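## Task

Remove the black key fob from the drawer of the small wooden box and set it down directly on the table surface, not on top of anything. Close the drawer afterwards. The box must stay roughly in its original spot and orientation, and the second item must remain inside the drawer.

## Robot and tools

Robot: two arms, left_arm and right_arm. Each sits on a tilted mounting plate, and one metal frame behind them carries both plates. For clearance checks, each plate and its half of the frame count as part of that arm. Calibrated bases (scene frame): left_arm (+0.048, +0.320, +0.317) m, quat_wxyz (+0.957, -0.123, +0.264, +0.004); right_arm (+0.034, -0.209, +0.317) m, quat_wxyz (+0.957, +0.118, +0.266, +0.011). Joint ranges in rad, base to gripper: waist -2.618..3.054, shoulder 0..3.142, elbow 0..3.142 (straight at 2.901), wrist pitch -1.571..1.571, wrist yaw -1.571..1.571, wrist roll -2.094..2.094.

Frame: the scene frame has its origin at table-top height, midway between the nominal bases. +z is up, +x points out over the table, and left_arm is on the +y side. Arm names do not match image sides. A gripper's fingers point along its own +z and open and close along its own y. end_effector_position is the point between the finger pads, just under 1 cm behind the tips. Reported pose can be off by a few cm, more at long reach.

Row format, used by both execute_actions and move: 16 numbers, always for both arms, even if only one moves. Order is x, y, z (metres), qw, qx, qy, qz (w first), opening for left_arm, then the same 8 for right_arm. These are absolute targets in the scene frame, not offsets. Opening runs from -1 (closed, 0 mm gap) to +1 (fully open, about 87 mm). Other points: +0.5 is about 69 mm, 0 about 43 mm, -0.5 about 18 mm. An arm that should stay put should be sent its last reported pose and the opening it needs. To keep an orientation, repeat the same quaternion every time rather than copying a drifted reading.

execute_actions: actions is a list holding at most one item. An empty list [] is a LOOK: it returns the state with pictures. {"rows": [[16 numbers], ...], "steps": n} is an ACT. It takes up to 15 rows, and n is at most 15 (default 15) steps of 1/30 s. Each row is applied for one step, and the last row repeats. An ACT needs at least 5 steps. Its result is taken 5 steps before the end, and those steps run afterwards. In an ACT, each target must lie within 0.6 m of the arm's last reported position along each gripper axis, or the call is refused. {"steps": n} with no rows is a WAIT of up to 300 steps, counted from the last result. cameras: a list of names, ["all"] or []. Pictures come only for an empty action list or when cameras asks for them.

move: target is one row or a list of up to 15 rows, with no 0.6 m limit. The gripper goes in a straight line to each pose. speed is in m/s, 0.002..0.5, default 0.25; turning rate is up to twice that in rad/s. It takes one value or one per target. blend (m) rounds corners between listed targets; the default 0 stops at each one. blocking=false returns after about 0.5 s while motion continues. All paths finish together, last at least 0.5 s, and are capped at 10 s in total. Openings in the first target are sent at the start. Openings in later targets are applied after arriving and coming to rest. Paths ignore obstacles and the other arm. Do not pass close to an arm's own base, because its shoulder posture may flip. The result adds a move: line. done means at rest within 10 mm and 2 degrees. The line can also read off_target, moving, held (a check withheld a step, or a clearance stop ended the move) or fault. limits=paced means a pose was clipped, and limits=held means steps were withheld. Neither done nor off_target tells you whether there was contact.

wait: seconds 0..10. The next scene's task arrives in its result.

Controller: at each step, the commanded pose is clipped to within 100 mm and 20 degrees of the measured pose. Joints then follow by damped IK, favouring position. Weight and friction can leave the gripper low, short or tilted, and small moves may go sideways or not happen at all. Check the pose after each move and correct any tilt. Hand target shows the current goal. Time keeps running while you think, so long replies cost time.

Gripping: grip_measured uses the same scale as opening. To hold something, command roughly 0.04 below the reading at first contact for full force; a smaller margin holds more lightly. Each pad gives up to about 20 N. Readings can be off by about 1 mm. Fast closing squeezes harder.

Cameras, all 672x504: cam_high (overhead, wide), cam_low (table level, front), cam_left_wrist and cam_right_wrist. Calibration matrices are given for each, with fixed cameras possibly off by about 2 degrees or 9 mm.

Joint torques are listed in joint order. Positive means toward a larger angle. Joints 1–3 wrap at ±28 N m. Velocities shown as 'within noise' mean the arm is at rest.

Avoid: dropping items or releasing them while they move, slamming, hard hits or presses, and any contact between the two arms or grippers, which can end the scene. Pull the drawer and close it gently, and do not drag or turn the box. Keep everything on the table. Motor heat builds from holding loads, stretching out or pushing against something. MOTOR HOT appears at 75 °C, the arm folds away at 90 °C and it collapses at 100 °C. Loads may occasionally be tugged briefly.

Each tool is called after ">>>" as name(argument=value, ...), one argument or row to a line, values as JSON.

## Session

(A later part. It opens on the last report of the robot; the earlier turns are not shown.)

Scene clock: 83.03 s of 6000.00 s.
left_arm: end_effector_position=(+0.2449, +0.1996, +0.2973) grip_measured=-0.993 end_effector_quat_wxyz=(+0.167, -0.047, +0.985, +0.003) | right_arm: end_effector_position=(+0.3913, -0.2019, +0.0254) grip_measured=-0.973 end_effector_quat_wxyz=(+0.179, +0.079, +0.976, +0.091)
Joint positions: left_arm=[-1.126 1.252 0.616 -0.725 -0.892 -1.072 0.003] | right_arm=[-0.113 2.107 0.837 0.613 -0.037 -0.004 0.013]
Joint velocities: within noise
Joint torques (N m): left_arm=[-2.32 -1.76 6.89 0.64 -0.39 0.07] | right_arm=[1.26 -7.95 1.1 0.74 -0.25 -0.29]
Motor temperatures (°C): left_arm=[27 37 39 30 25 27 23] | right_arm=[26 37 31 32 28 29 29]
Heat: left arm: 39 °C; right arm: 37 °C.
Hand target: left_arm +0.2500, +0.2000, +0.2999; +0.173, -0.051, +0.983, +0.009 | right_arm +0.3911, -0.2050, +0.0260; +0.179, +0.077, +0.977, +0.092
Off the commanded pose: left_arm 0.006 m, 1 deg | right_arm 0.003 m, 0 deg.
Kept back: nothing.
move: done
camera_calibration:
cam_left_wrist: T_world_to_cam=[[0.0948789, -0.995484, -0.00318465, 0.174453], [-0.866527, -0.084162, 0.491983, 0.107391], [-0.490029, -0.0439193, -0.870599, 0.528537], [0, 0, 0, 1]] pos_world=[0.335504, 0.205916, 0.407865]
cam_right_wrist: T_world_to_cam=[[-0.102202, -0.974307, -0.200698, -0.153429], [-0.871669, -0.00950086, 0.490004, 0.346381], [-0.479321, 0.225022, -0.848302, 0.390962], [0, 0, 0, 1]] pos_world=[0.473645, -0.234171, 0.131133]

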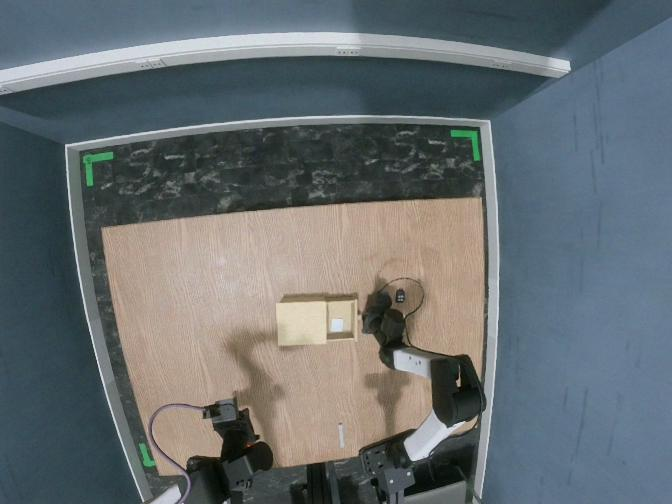

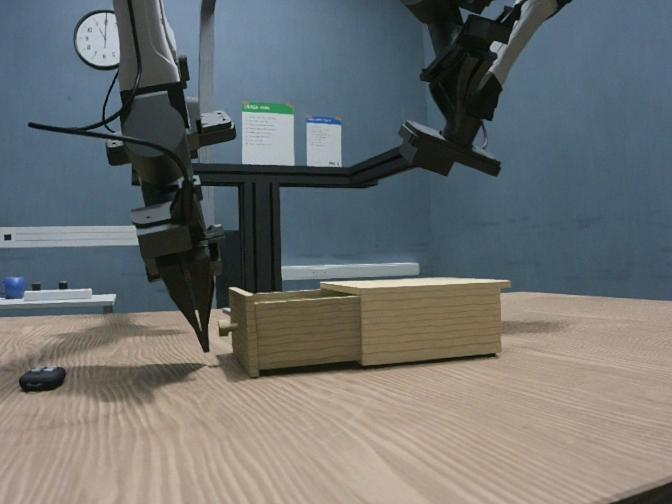

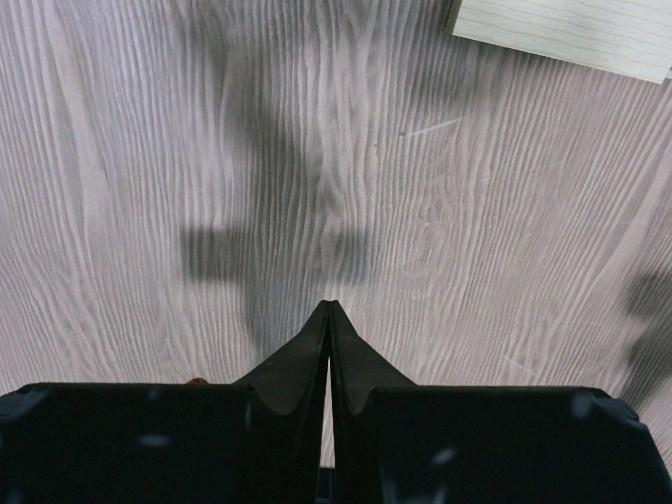

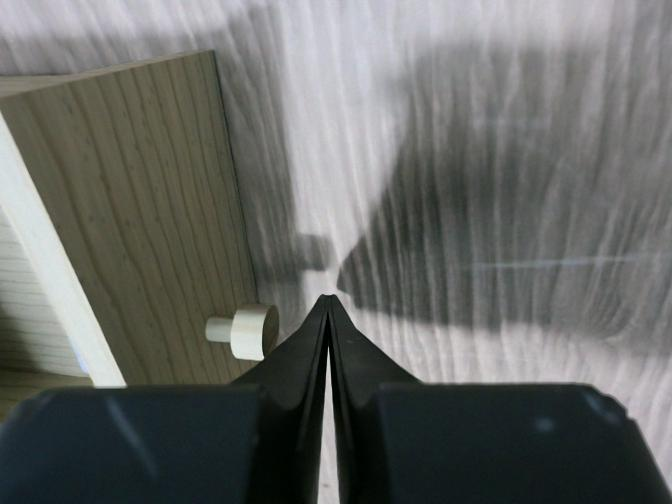

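>>> move(
  target=[0.40,0.19,0.15,0.17857,-0.07706,0.97653,-0.09237,-1,0.391,-0.205,0.026,0.17857,0.07706,0.97653,0.09237,-1],
  speed=0.15,
)

Scene clock: 85.30 s of 6000.00 s.
left_arm: end_effector_position=(+0.3961, +0.1915, +0.1534) grip_measured=-0.993 end_effector_quat_wxyz=(+0.178, -0.078, +0.977, -0.087) | right_arm: end_effector_position=(+0.3912, -0.2018, +0.0254) grip_measured=-0.973 end_effector_quat_wxyz=(+0.179, +0.079, +0.976, +0.091)
Joint positions: left_arm=[-0.407 1.74 0.738 0.28 -0.365 -0.298 0.003] | right_arm=[-0.113 2.107 0.837 0.612 -0.037 -0.004 0.013]
Joint velocities: within noise
Joint torques (N m): left_arm=[-2.52 -6.19 4.48 1.44 0.18 0.28] | right_arm=[1.14 -8.06 1.26 0.76 -0.23 -0.29]
Motor temperatures (°C): left_arm=[27 37 39 30 25 27 23] | right_arm=[26 37 31 31 28 29 29]
Heat: left arm: 39 °C; right arm: 37 °C.
Hand target: left_arm +0.3999, +0.1902, +0.1501; +0.179, -0.077, +0.977, -0.092 | right_arm +0.3911, -0.2050, +0.0260; +0.179, +0.077, +0.977, +0.092
Off the commanded pose: left_arm 0.005 m, 1 deg | right_arm 0.003 m, 0 deg.
Kept back: nothing.
move: done
camera_calibration:
cam_left_wrist: T_world_to_cam=[[0.123316, -0.974974, 0.184981, 0.107459], [-0.881143, -0.0218303, 0.472346, 0.305428], [-0.456487, -0.221243, -0.861784, 0.496289], [0, 0, 0, 1]] pos_world=[0.482424, 0.221237, 0.263548]
cam_right_wrist: T_world_to_cam=[[-0.102073, -0.974246, -0.201062, -0.153388], [-0.87152, -0.00986846, 0.49026, 0.34617], [-0.479618, 0.225272, -0.848068, 0.391061], [0, 0, 0, 1]] pos_world=[0.473598, -0.234116, 0.131092]

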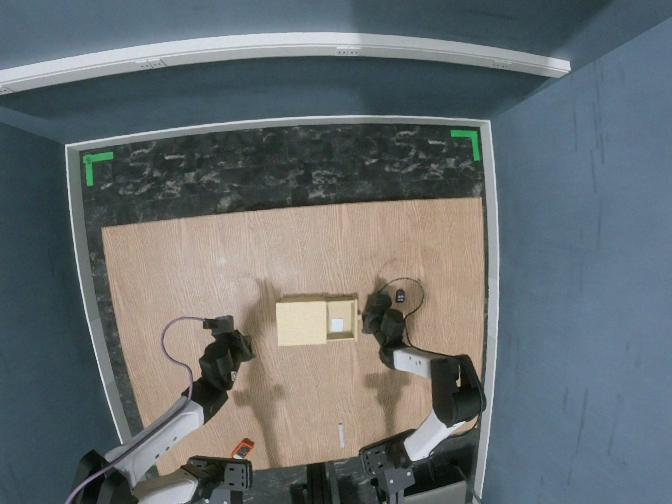

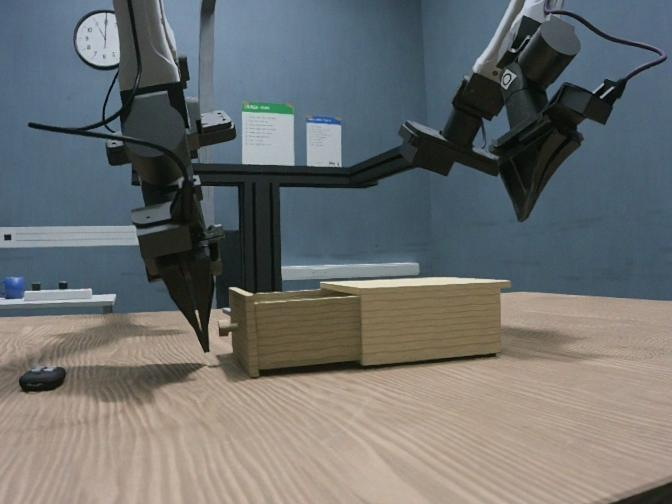

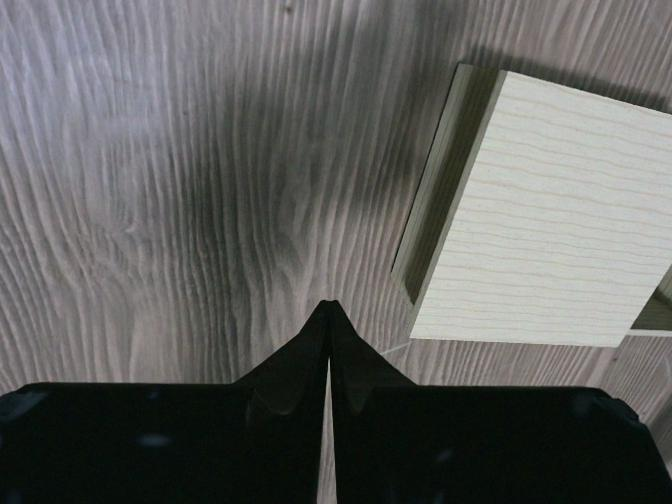

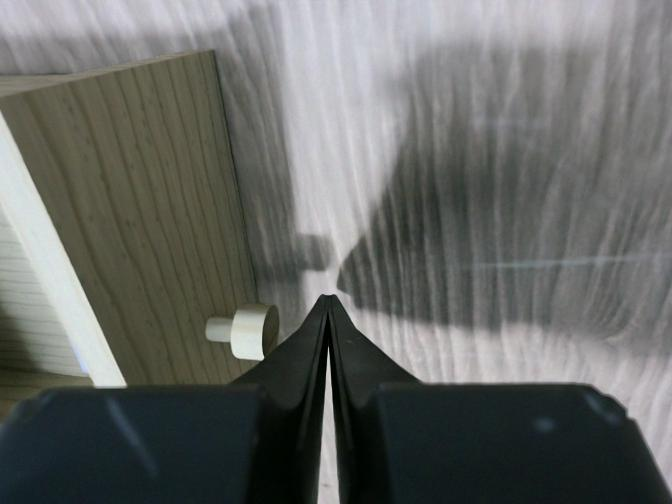

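>>> move(
  target=[
    [0.405,0.165,0.042,0.17857,-0.07706,0.97653,-0.09237,-1,0.391,-0.205,0.026,0.17857,0.07706,0.97653,0.09237,-1],
    [0.405,0.128,0.042,0.17857,-0.07706,0.97653,-0.09237,-1,0.391,-0.205,0.026,0.17857,0.07706,0.97653,0.09237,-1],
  ],
  speed=[0.12,0.05],
  cameras=["cam_low","cam_left_wrist"],
)

Scene clock: 88.43 s of 6000.00 s.
left_arm: end_effector_position=(+0.4108, +0.1279, +0.0476) grip_measured=-0.993 end_effector_quat_wxyz=(+0.187, -0.077, +0.974, -0.103) | right_arm: end_effector_position=(+0.3911, -0.2018, +0.0254) grip_measured=-0.973 end_effector_quat_wxyz=(+0.179, +0.079, +0.976, +0.091)
Joint positions: left_arm=[-0.415 2.266 1.002 0.566 -0.344 -0.297 0.003] | right_arm=[-0.113 2.107 0.837 0.612 -0.037 -0.004 0.013]
Joint velocities: within noise
Joint torques (N m): left_arm=[-5.33 -7.6 2.8 1.22 -0.12 0.11] | right_arm=[1.24 -8.1 1.16 0.76 -0.23 -0.27]
Motor temperatures (°C): left_arm=[27 38 39 30 25 27 23] | right_arm=[26 37 31 31 28 29 29]
Heat: left arm: 39 °C; right arm: 37 °C.
Hand target: left_arm +0.4049, +0.1281, +0.0421; +0.179, -0.077, +0.977, -0.092 | right_arm +0.3911, -0.2050, +0.0260; +0.179, +0.077, +0.977, +0.092
Off the commanded pose: left_arm 0.008 m, 2 deg | right_arm 0.003 m, 0 deg.
Kept back: nothing.
move: done
camera_calibration:
cam_left_wrist: T_world_to_cam=[[0.113194, -0.969784, 0.216114, 0.0652675], [-0.890961, -0.00280517, 0.454071, 0.369459], [-0.439744, -0.243947, -0.864358, 0.393887], [0, 0, 0, 1]] pos_world=[0.494995, 0.160419, 0.158594]
Images, in order (width x height): cam_low 672x504, cam_left_wrist 672x504.

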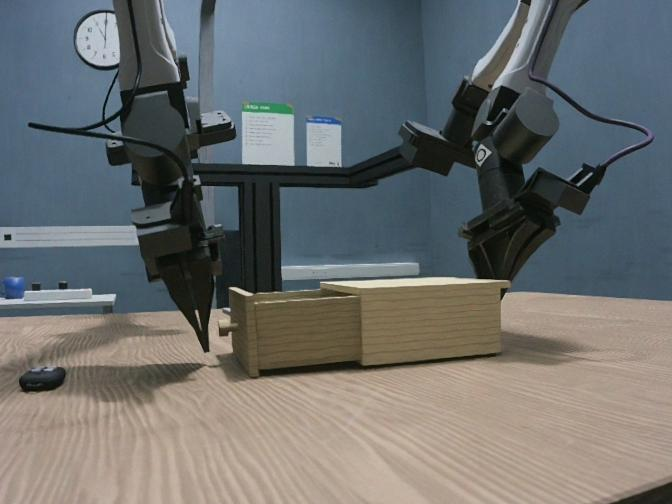

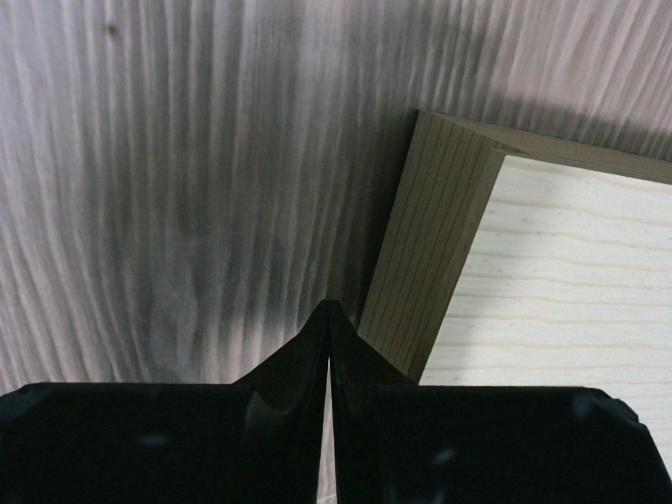

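>>> move(
  target=[0.401,0.113,0.042,0.17857,-0.07706,0.97653,-0.09237,-1,0.391,-0.195,0.026,0.17857,0.07706,0.97653,0.09237,-1],
  speed=0.03,
  cameras=["cam_high","cam_low","cam_left_wrist"],
)

>>> zoom_image(
  camera="cam_high",
  region=[260, 270, 420, 370],
)

Scene clock: 89.53 s of 6000.00 s.
left_arm: end_effector_position=(+0.4084, +0.1198, +0.0464) grip_measured=-0.993 end_effector_quat_wxyz=(+0.188, -0.080, +0.975, -0.091) | right_arm: end_effector_position=(+0.3916, -0.1980, +0.0261) grip_measured=-0.973 end_effector_quat_wxyz=(+0.180, +0.076, +0.976, +0.093)
Joint positions: left_arm=[-0.444 2.288 1.022 0.559 -0.389 -0.319 0.003] | right_arm=[-0.104 2.107 0.837 0.612 -0.035 -0.004 0.013]
Joint velocities: within noise
Joint torques (N m): left_arm=[-6.26 -7.32 2.86 1.25 0.03 0.03] | right_arm=[3.22 -7.47 1.02 0.81 0.01 -0.08]
Motor temperatures (°C): left_arm=[27 38 39 30 25 27 23] | right_arm=[26 37 31 31 28 29 29]
Heat: left arm: 39 °C; right arm: 37 °C.
Hand target: left_arm +0.4009, +0.1132, +0.0423; +0.179, -0.077, +0.977, -0.092 | right_arm +0.3911, -0.1950, +0.0261; +0.179, +0.077, +0.977, +0.093
Off the commanded pose: left_arm 0.011 m, 1 deg | right_arm 0.003 m, 0 deg.
Kept back: nothing.
move: off_target (left_arm)
camera_calibration:
cam_left_wrist: T_world_to_cam=[[0.122804, -0.972907, 0.195886, 0.0552813], [-0.890817, -0.0210595, 0.453873, 0.369942], [-0.437451, -0.230236, -0.869269, 0.387486], [0, 0, 0, 1]] pos_world=[0.492268, 0.150787, 0.158094]
Images, in order (width x height): cam_high 672x504, cam_low 672x504, cam_left_wrist 672x504.

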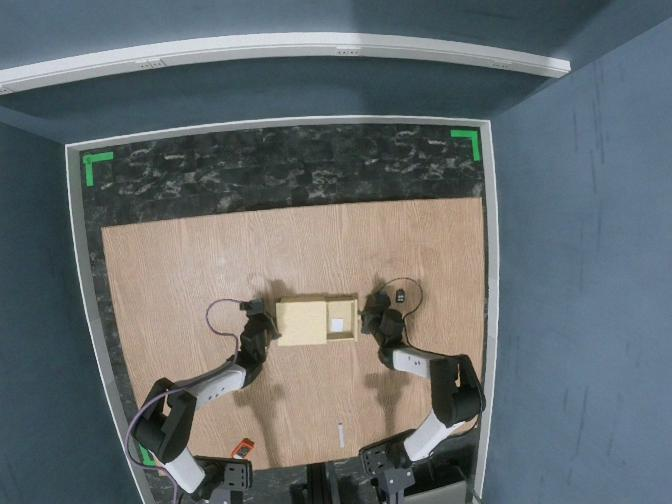

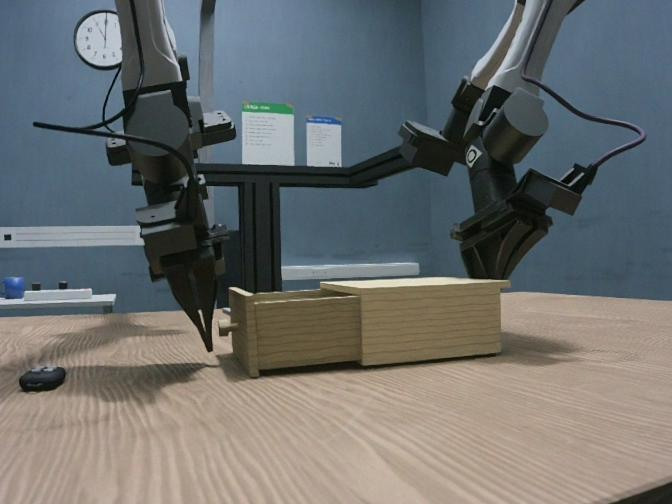

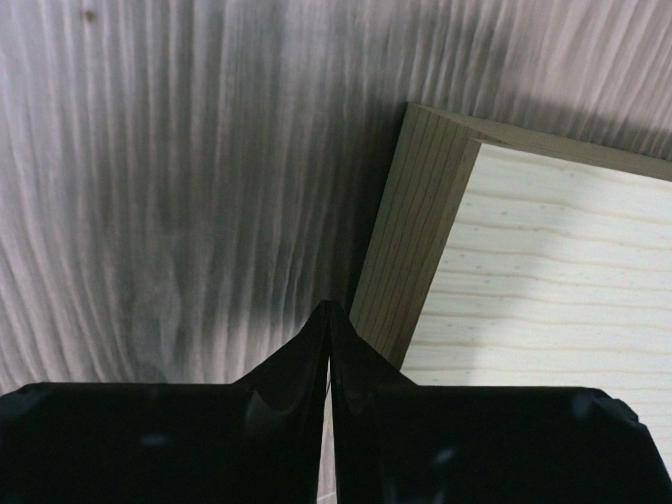

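Scaled by 3.150 from the camera's 672x504 image, which has a finer 960x720 frame.

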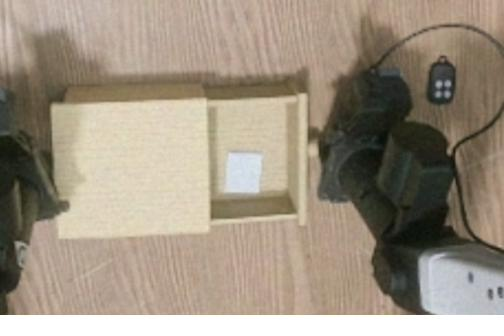

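>>> move(
  target=[0.398,0.102,0.042,0.17857,-0.07706,0.97653,-0.09237,-1,0.391,-0.192,0.026,0.17857,0.07706,0.97653,0.09237,-1],
  speed=0.03,
  cameras=["cam_high","cam_left_wrist"],
)

>>> zoom_image(
  camera="cam_high",
  region=[260, 270, 420, 370],
)

Scene clock: 90.50 s of 6000.00 s.
left_arm: end_effector_position=(+0.4086, +0.1211, +0.0458) grip_measured=-0.993 end_effector_quat_wxyz=(+0.192, -0.082, +0.975, -0.070) | right_arm: end_effector_position=(+0.3918, -0.1958, +0.0265) grip_measured=-0.973 end_effector_quat_wxyz=(+0.179, +0.076, +0.976, +0.093)
Joint positions: left_arm=[-0.46 2.297 1.034 0.549 -0.446 -0.328 0.003] | right_arm=[-0.097 2.107 0.837 0.612 -0.029 0 0.013]
Joint velocities: within noise
Joint torques (N m): left_arm=[-7.23 -6.89 3.23 1.24 0.34 -0.08] | right_arm=[3.43 -7.32 1.01 0.82 -0.04 -0.07]
Motor temperatures (°C): left_arm=[27 38 39 30 25 27 23] | right_arm=[26 37 30 31 28 29 29]
Heat: left arm: 39 °C; right arm: 37 °C.
Hand target: left_arm +0.3975, +0.1029, +0.0428; +0.178, -0.077, +0.977, -0.092 | right_arm +0.3911, -0.1921, +0.0261; +0.179, +0.077, +0.977, +0.092
Off the commanded pose: left_arm 0.022 m, 3 deg | right_arm 0.004 m, 0 deg.
Kept back: nothing.
move: off_target (left_arm)
camera_calibration:
cam_left_wrist: T_world_to_cam=[[0.136338, -0.978411, 0.155319, 0.0537442], [-0.892145, -0.0531005, 0.448618, 0.375066], [-0.430685, -0.19973, -0.880124, 0.381333], [0, 0, 0, 1]] pos_world=[0.49152, 0.148664, 0.159012]
Images, in order (width x height): cam_high 672x504, cam_left_wrist 672x504.

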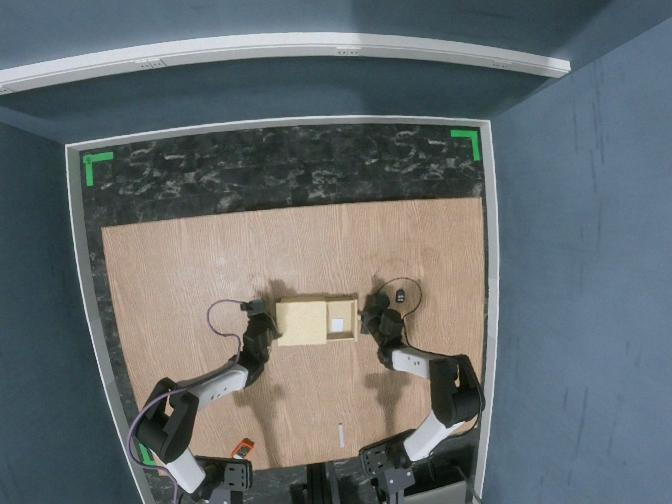

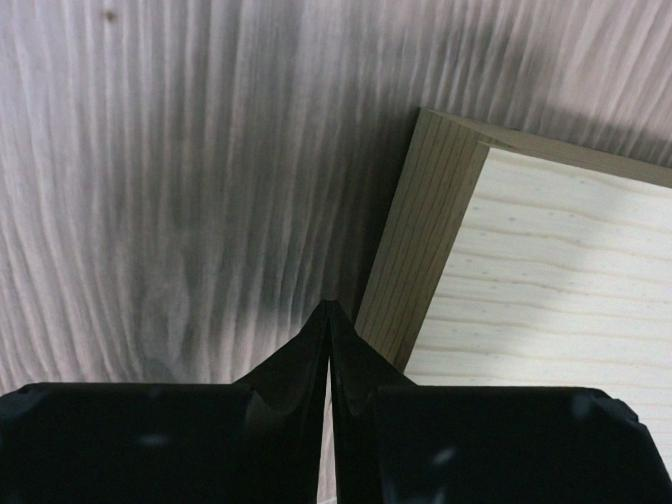

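Scaled by 3.150 from the camera's 672x504 image, which has a finer 960x720 frame.

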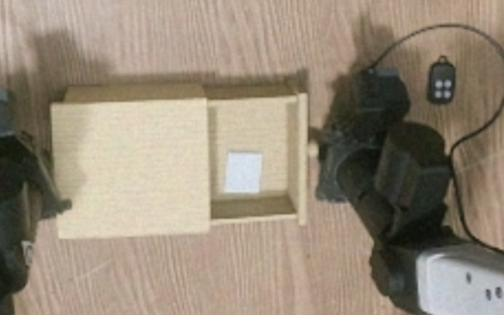

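>>> move(
  target=[0.398,0.097,0.042,0.17857,-0.07706,0.97653,-0.09237,-1,0.392,-0.165,0.026,0.17857,0.07706,0.97653,0.09237,-1],
  speed=0.03,
  cameras=["cam_high","cam_low"],
)

>>> zoom_image(
  camera="cam_high",
  region=[260, 270, 420, 370],
)

Scene clock: 91.93 s of 6000.00 s.
left_arm: end_effector_position=(+0.4085, +0.1215, +0.0460) grip_measured=-0.993 end_effector_quat_wxyz=(+0.193, -0.083, +0.976, -0.059) | right_arm: end_effector_position=(+0.3926, -0.1844, +0.0282) grip_measured=-0.973 end_effector_quat_wxyz=(+0.178, +0.079, +0.979, +0.066)
Joint positions: left_arm=[-0.468 2.299 1.043 0.535 -0.472 -0.332 0.003] | right_arm=[-0.035 2.11 0.837 0.616 0.075 0.035 0.013]
Joint velocities: within noise
Joint torques (N m): left_arm=[-7.68 -6.56 3.51 1.32 0.47 -0.14] | right_arm=[5.07 -5.83 1.65 0.95 -0.43 0.07]
Motor temperatures (°C): left_arm=[27 39 39 30 25 27 23] | right_arm=[26 37 30 31 28 29 29]
Heat: left arm: 39 °C; right arm: 37 °C.
Hand target: left_arm +0.3973, +0.0981, +0.0434; +0.178, -0.077, +0.977, -0.092 | right_arm +0.3916, -0.1654, +0.0267; +0.178, +0.077, +0.977, +0.092
Off the commanded pose: left_arm 0.027 m, 4 deg | right_arm 0.020 m, 3 deg.
Kept back: nothing.
move: off_target (left_arm, right_arm)
Images, in order (width x height): cam_high 672x504, cam_low 672x504.

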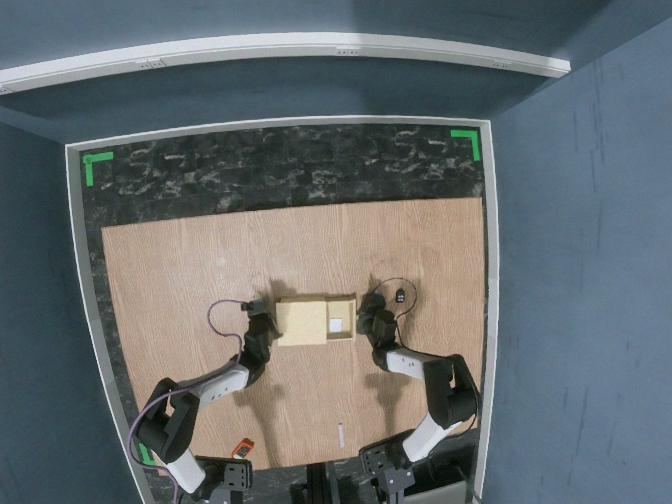

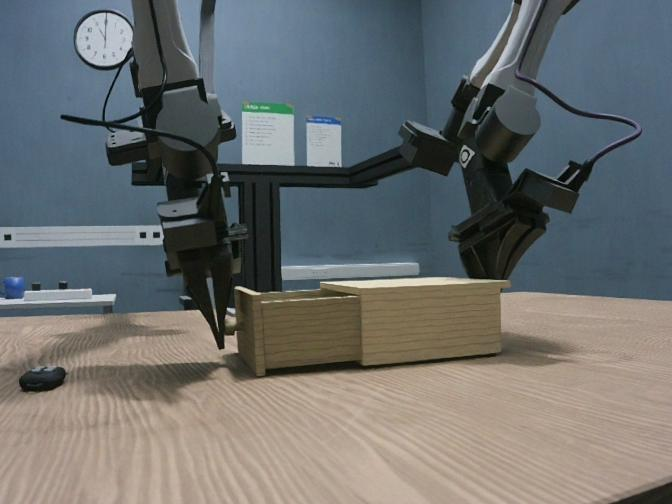

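Scaled by 3.150 from the camera's 672x504 image, which has a finer 960x720 frame.

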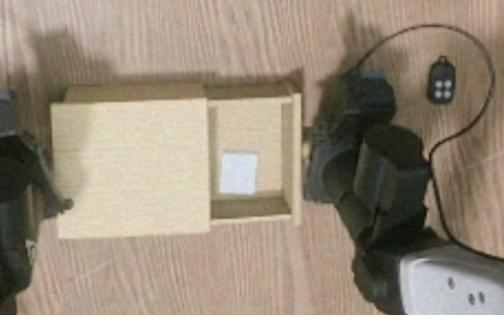

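>>> move(
  target=[0.398,0.095,0.042,0.17857,-0.07706,0.97653,-0.09237,-1,0.396,-0.125,0.026,0.17857,0.07706,0.97653,0.09237,-1],
  speed=0.04,
  cameras=["cam_high","cam_low","cam_right_wrist"],
)

>>> zoom_image(
  camera="cam_high",
  region=[260, 270, 420, 370],
)

Scene clock: 93.43 s of 6000.00 s.
left_arm: end_effector_position=(+0.4084, +0.1220, +0.0454) grip_measured=-0.993 end_effector_quat_wxyz=(+0.192, -0.084, +0.976, -0.055) | right_arm: end_effector_position=(+0.3941, -0.1527, +0.0266) grip_measured=-0.973 end_effector_quat_wxyz=(+0.178, +0.081, +0.979, +0.052)
Joint positions: left_arm=[-0.47 2.302 1.046 0.53 -0.482 -0.335 0.003] | right_arm=[0.067 2.15 0.864 0.62 0.184 0.097 0.013]
Joint velocities: within noise
Joint torques (N m): left_arm=[-7.87 -6.57 3.56 1.29 0.52 -0.16] | right_arm=[6.54 -5.94 2.63 0.9 -0.63 0.12]
Motor temperatures (°C): left_arm=[27 39 39 30 25 27 23] | right_arm=[26 37 30 31 28 29 29]
Heat: left arm: 39 °C; right arm: 37 °C.
Hand target: left_arm +0.3969, +0.0964, +0.0434; +0.178, -0.077, +0.977, -0.092 | right_arm +0.3951, -0.1257, +0.0273; +0.178, +0.077, +0.977, +0.092
Off the commanded pose: left_arm 0.029 m, 5 deg | right_arm 0.028 m, 5 deg.
Kept back: nothing.
move: off_target (left_arm, right_arm)
camera_calibration:
cam_right_wrist: T_world_to_cam=[[-0.120971, -0.984723, -0.125249, -0.10113], [-0.866035, 0.0430326, 0.498129, 0.354296], [-0.485129, 0.168729, -0.85801, 0.376275], [0, 0, 0, 1]] pos_world=[0.477141, -0.17832, 0.133697]
Images, in order (width x height): cam_high 672x504, cam_low 672x504, cam_right_wrist 672x504.

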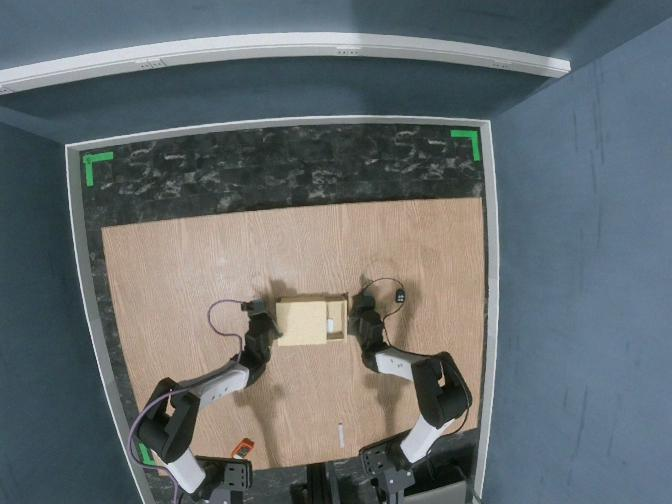

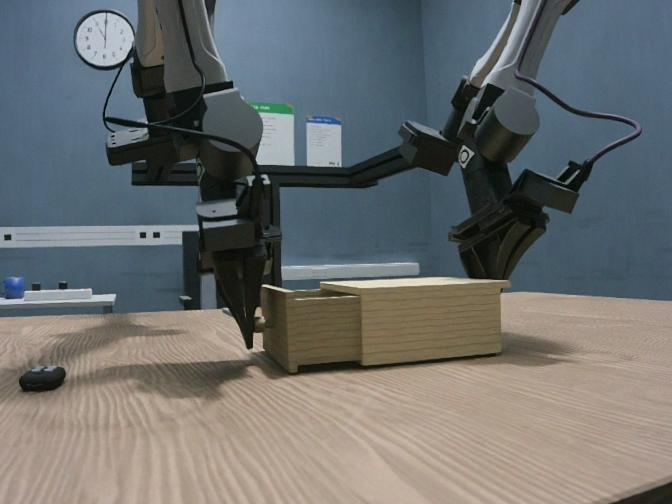

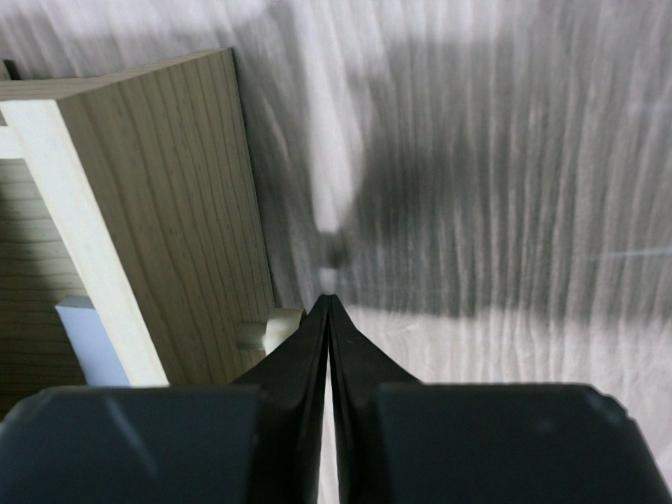

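Scaled by 3.150 from the camera's 672x504 image, which has a finer 960x720 frame.

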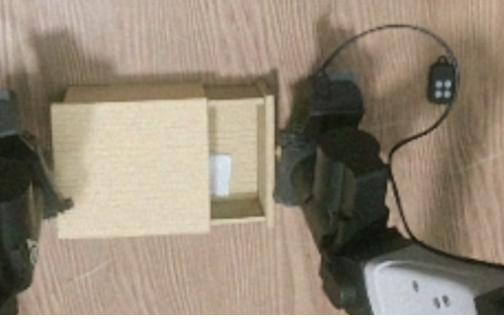

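>>> move(
  target=[0.398,0.095,0.042,0.17857,-0.07706,0.97653,-0.09237,-1,0.399,-0.09,0.026,0.17857,0.07706,0.97653,0.09237,-1],
  speed=0.04,
  cameras=["cam_high","cam_low","cam_right_wrist"],
)

>>> zoom_image(
  camera="cam_high",
  region=[260, 270, 420, 370],
)

Scene clock: 94.83 s of 6000.00 s.
left_arm: end_effector_position=(+0.4086, +0.1221, +0.0455) grip_measured=-0.993 end_effector_quat_wxyz=(+0.193, -0.084, +0.976, -0.055) | right_arm: end_effector_position=(+0.3963, -0.1227, +0.0255) grip_measured=-0.974 end_effector_quat_wxyz=(+0.177, +0.082, +0.980, +0.044)
Joint positions: left_arm=[-0.47 2.302 1.047 0.53 -0.482 -0.335 0.003] | right_arm=[0.155 2.191 0.909 0.599 0.267 0.152 0.013]
Joint velocities: within noise
Joint torques (N m): left_arm=[-7.87 -6.56 3.49 1.32 0.53 -0.15] | right_arm=[7.66 -6.05 3.11 0.94 -0.68 0.19]
Motor temperatures (°C): left_arm=[28 39 39 30 25 27 23] | right_arm=[26 37 30 31 28 29 29]
Heat: left arm: 39 °C; right arm: 37 °C.
Hand target: left_arm +0.3971, +0.0964, +0.0435; +0.178, -0.077, +0.977, -0.092 | right_arm +0.3976, -0.0911, +0.0278; +0.177, +0.077, +0.977, +0.092
Off the commanded pose: left_arm 0.029 m, 5 deg | right_arm 0.033 m, 6 deg.
Kept back: nothing.
move: off_target (left_arm, right_arm)
camera_calibration:
cam_right_wrist: T_world_to_cam=[[-0.124713, -0.986018, -0.11052, -0.0704764], [-0.86384, 0.053109, 0.500959, 0.355767], [-0.488085, 0.157947, -0.858385, 0.371176], [0, 0, 0, 1]] pos_world=[0.479702, -0.147012, 0.132598]
Images, in order (width x height): cam_high 672x504, cam_low 672x504, cam_right_wrist 672x504.

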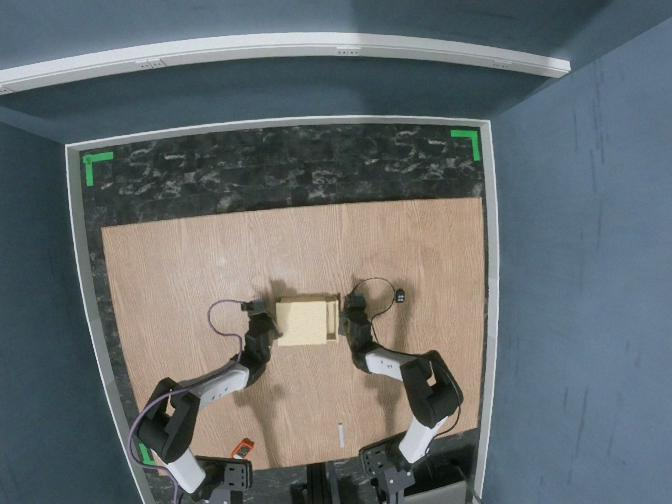

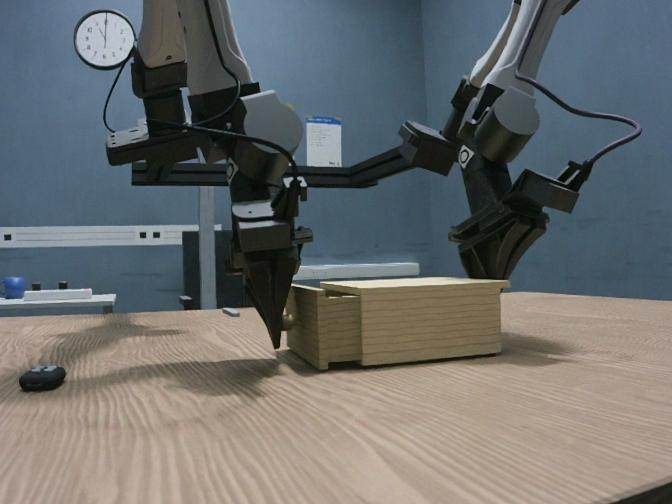

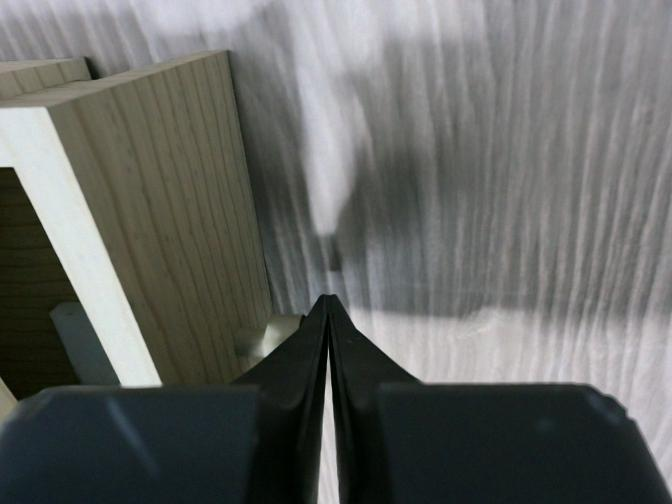

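Scaled by 3.150 from the camera's 672x504 image, which has a finer 960x720 frame.

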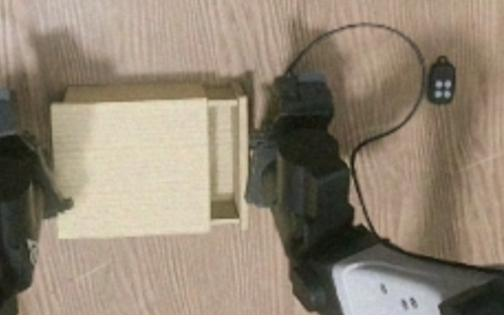

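>>> move(
  target=[0.398,0.093,0.042,0.17857,-0.07706,0.97653,-0.09237,-1,0.402,-0.062,0.026,0.17857,0.07706,0.97653,0.09237,-1],
  speed=0.04,
  cameras=["cam_high","cam_low","cam_right_wrist"],
)

>>> zoom_image(
  camera="cam_high",
  region=[260, 270, 420, 370],
)

Scene clock: 96.07 s of 6000.00 s.
left_arm: end_effector_position=(+0.4084, +0.1222, +0.0456) grip_measured=-0.993 end_effector_quat_wxyz=(+0.192, -0.084, +0.976, -0.051) | right_arm: end_effector_position=(+0.3981, -0.0997, +0.0245) grip_measured=-0.974 end_effector_quat_wxyz=(+0.174, +0.082, +0.981, +0.037)
Joint positions: left_arm=[-0.473 2.303 1.05 0.525 -0.491 -0.337 0.003] | right_arm=[0.22 2.225 0.958 0.566 0.332 0.195 0.013]
Joint velocities: within noise
Joint torques (N m): left_arm=[-8.05 -6.38 3.59 1.34 0.56 -0.18] | right_arm=[8.64 -6 3.6 1.01 -0.77 0.21]
Motor temperatures (°C): left_arm=[28 39 38 30 25 27 23] | right_arm=[26 37 30 31 28 29 29]
Heat: left arm: 39 °C; right arm: 37 °C.
Hand target: left_arm +0.3968, +0.0945, +0.0437; +0.178, -0.077, +0.977, -0.092 | right_arm +0.4004, -0.0635, +0.0283; +0.177, +0.077, +0.977, +0.091
Off the commanded pose: left_arm 0.031 m, 5 deg | right_arm 0.038 m, 6 deg.
Kept back: nothing.
move: off_target (left_arm, right_arm)
camera_calibration:
cam_right_wrist: T_world_to_cam=[[-0.127386, -0.987272, -0.0952186, -0.0471387], [-0.860573, 0.0622844, 0.505504, 0.356125], [-0.493139, 0.146337, -0.857554, 0.368361], [0, 0, 0, 1]] pos_world=[0.48212, -0.122624, 0.131378]
Images, in order (width x height): cam_high 672x504, cam_low 672x504, cam_right_wrist 672x504.

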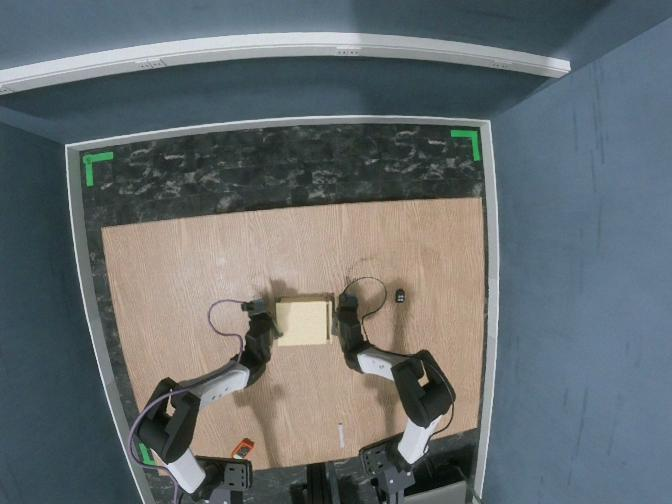

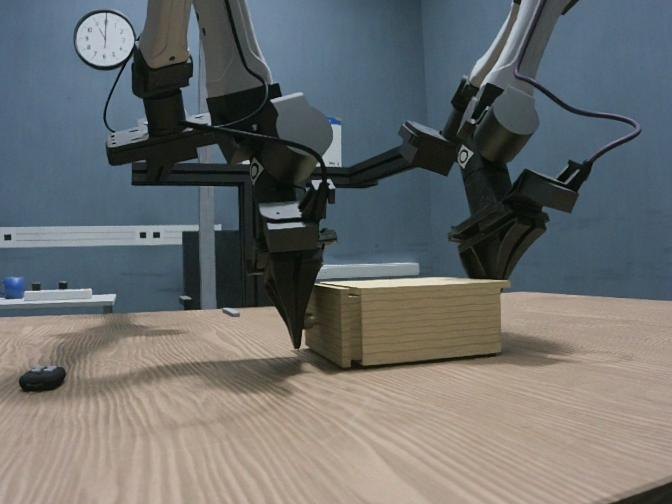

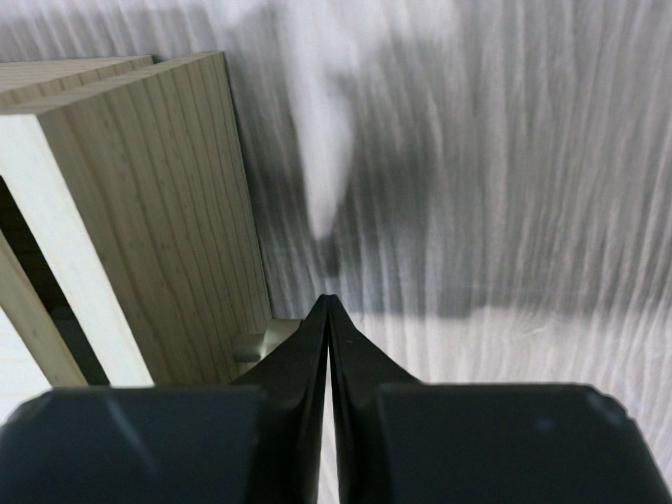

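Scaled by 3.150 from the camera's 672x504 image, which has a finer 960x720 frame.

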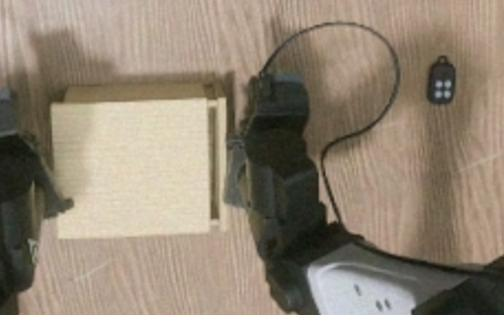

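>>> move(
  target=[0.398,0.091,0.042,0.17857,-0.07706,0.97653,-0.09237,-1,0.403,-0.047,0.026,0.17857,0.07706,0.97653,0.09237,-1],
  speed=0.03,
  cameras=["cam_high","cam_low","cam_right_wrist"],
)

>>> zoom_image(
  camera="cam_high",
  region=[260, 270, 420, 370],
)

Scene clock: 97.13 s of 6000.00 s.
left_arm: end_effector_position=(+0.4086, +0.1222, +0.0458) grip_measured=-0.993 end_effector_quat_wxyz=(+0.193, -0.083, +0.977, -0.048) | right_arm: end_effector_position=(+0.3976, -0.0998, +0.0249) grip_measured=-0.974 end_effector_quat_wxyz=(+0.173, +0.087, +0.981, +0.012)
Joint positions: left_arm=[-0.476 2.304 1.054 0.519 -0.5 -0.338 0.003] | right_arm=[0.242 2.232 0.974 0.542 0.399 0.215 0.013]
Joint velocities: within noise
Joint torques (N m): left_arm=[-8.2 -6.32 3.7 1.37 0.62 -0.2] | right_arm=[10.04 -5.86 4.11 1.04 -1.18 0.26]
Motor temperatures (°C): left_arm=[28 40 38 30 25 27 23] | right_arm=[26 37 30 31 28 29 29]
Heat: left arm: 40 °C; right arm: 37 °C.
Hand target: left_arm +0.3969, +0.0926, +0.0441; +0.178, -0.077, +0.977, -0.092 | right_arm +0.4001, -0.0497, +0.0307; +0.176, +0.076, +0.977, +0.091
Off the commanded pose: left_arm 0.033 m, 5 deg | right_arm 0.053 m, 9 deg.
Kept back: nothing.
move: off_target (left_arm, right_arm)
camera_calibration:
cam_right_wrist: T_world_to_cam=[[-0.146145, -0.988117, -0.0476146, -0.0411295], [-0.855435, 0.102054, 0.507755, 0.357393], [-0.496862, 0.114937, -0.860184, 0.366896], [0, 0, 0, 1]] pos_world=[0.482012, -0.119284, 0.132171]
Images, in order (width x height): cam_high 672x504, cam_low 672x504, cam_right_wrist 672x504.

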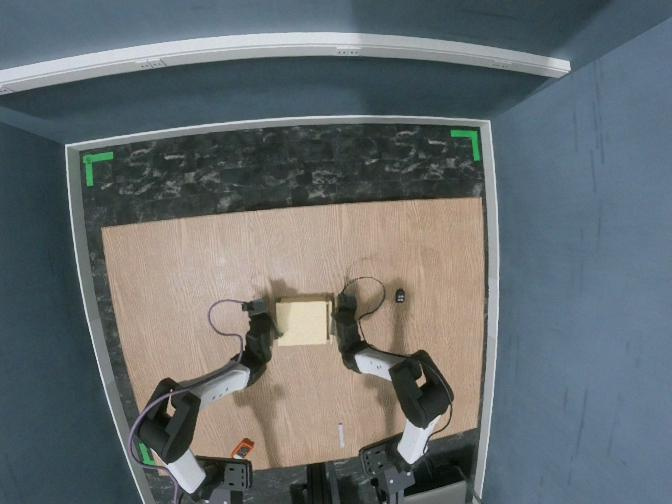

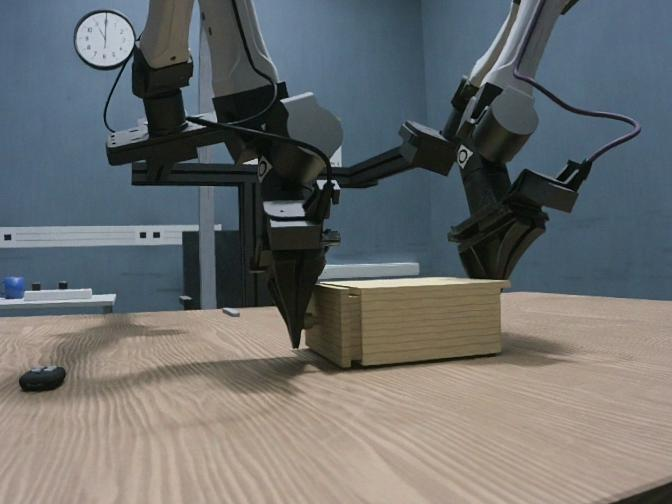

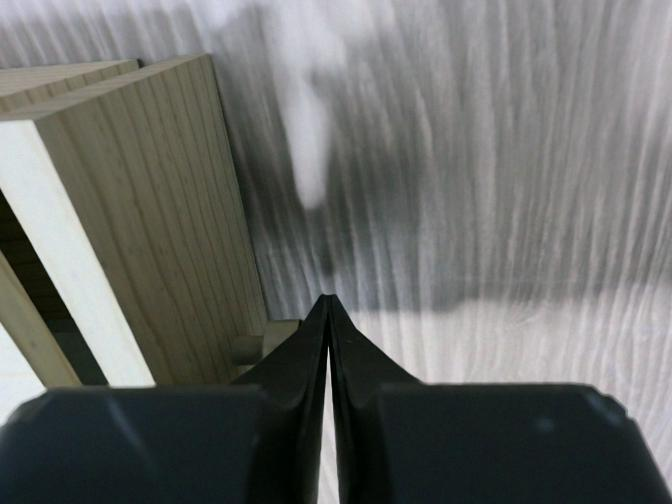

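Scaled by 3.150 from the camera's 672x504 image, which has a finer 960x720 frame.

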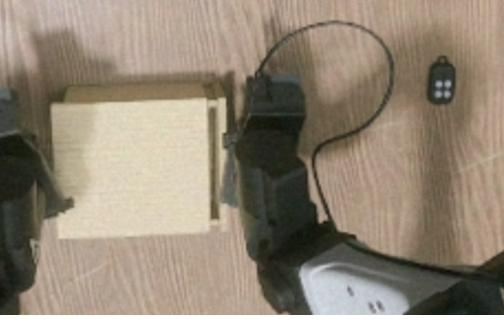

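>>> zoom_image(
  camera="cam_low",
  region=[270, 250, 400, 380],
)

>>> zoom_image(
  camera="cam_right_wrist",
  region=[0, 30, 360, 390],
)

Scaled by 3.877 from the camera's 672x504 image, which has a finer 960x720 frame.

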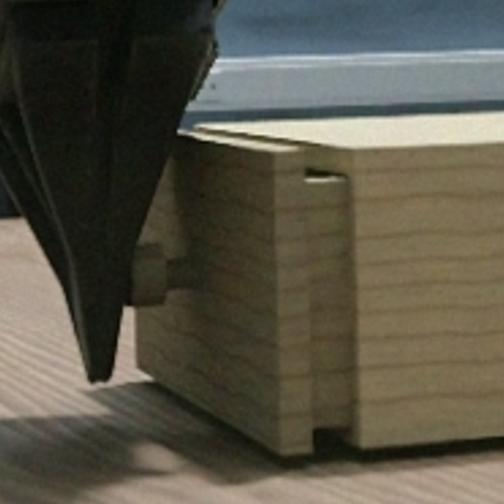

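Scaled by 1.400 from the camera's 672x504 image, which has a finer 960x720 frame.

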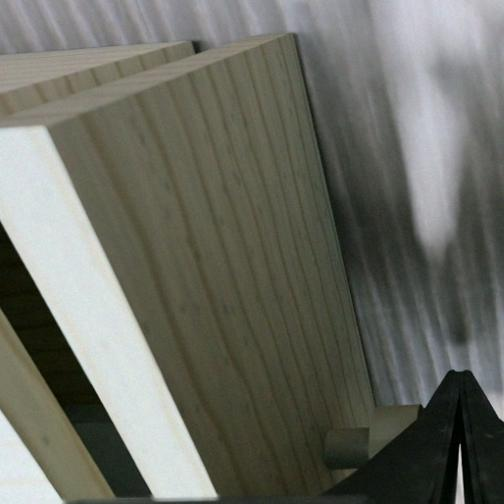

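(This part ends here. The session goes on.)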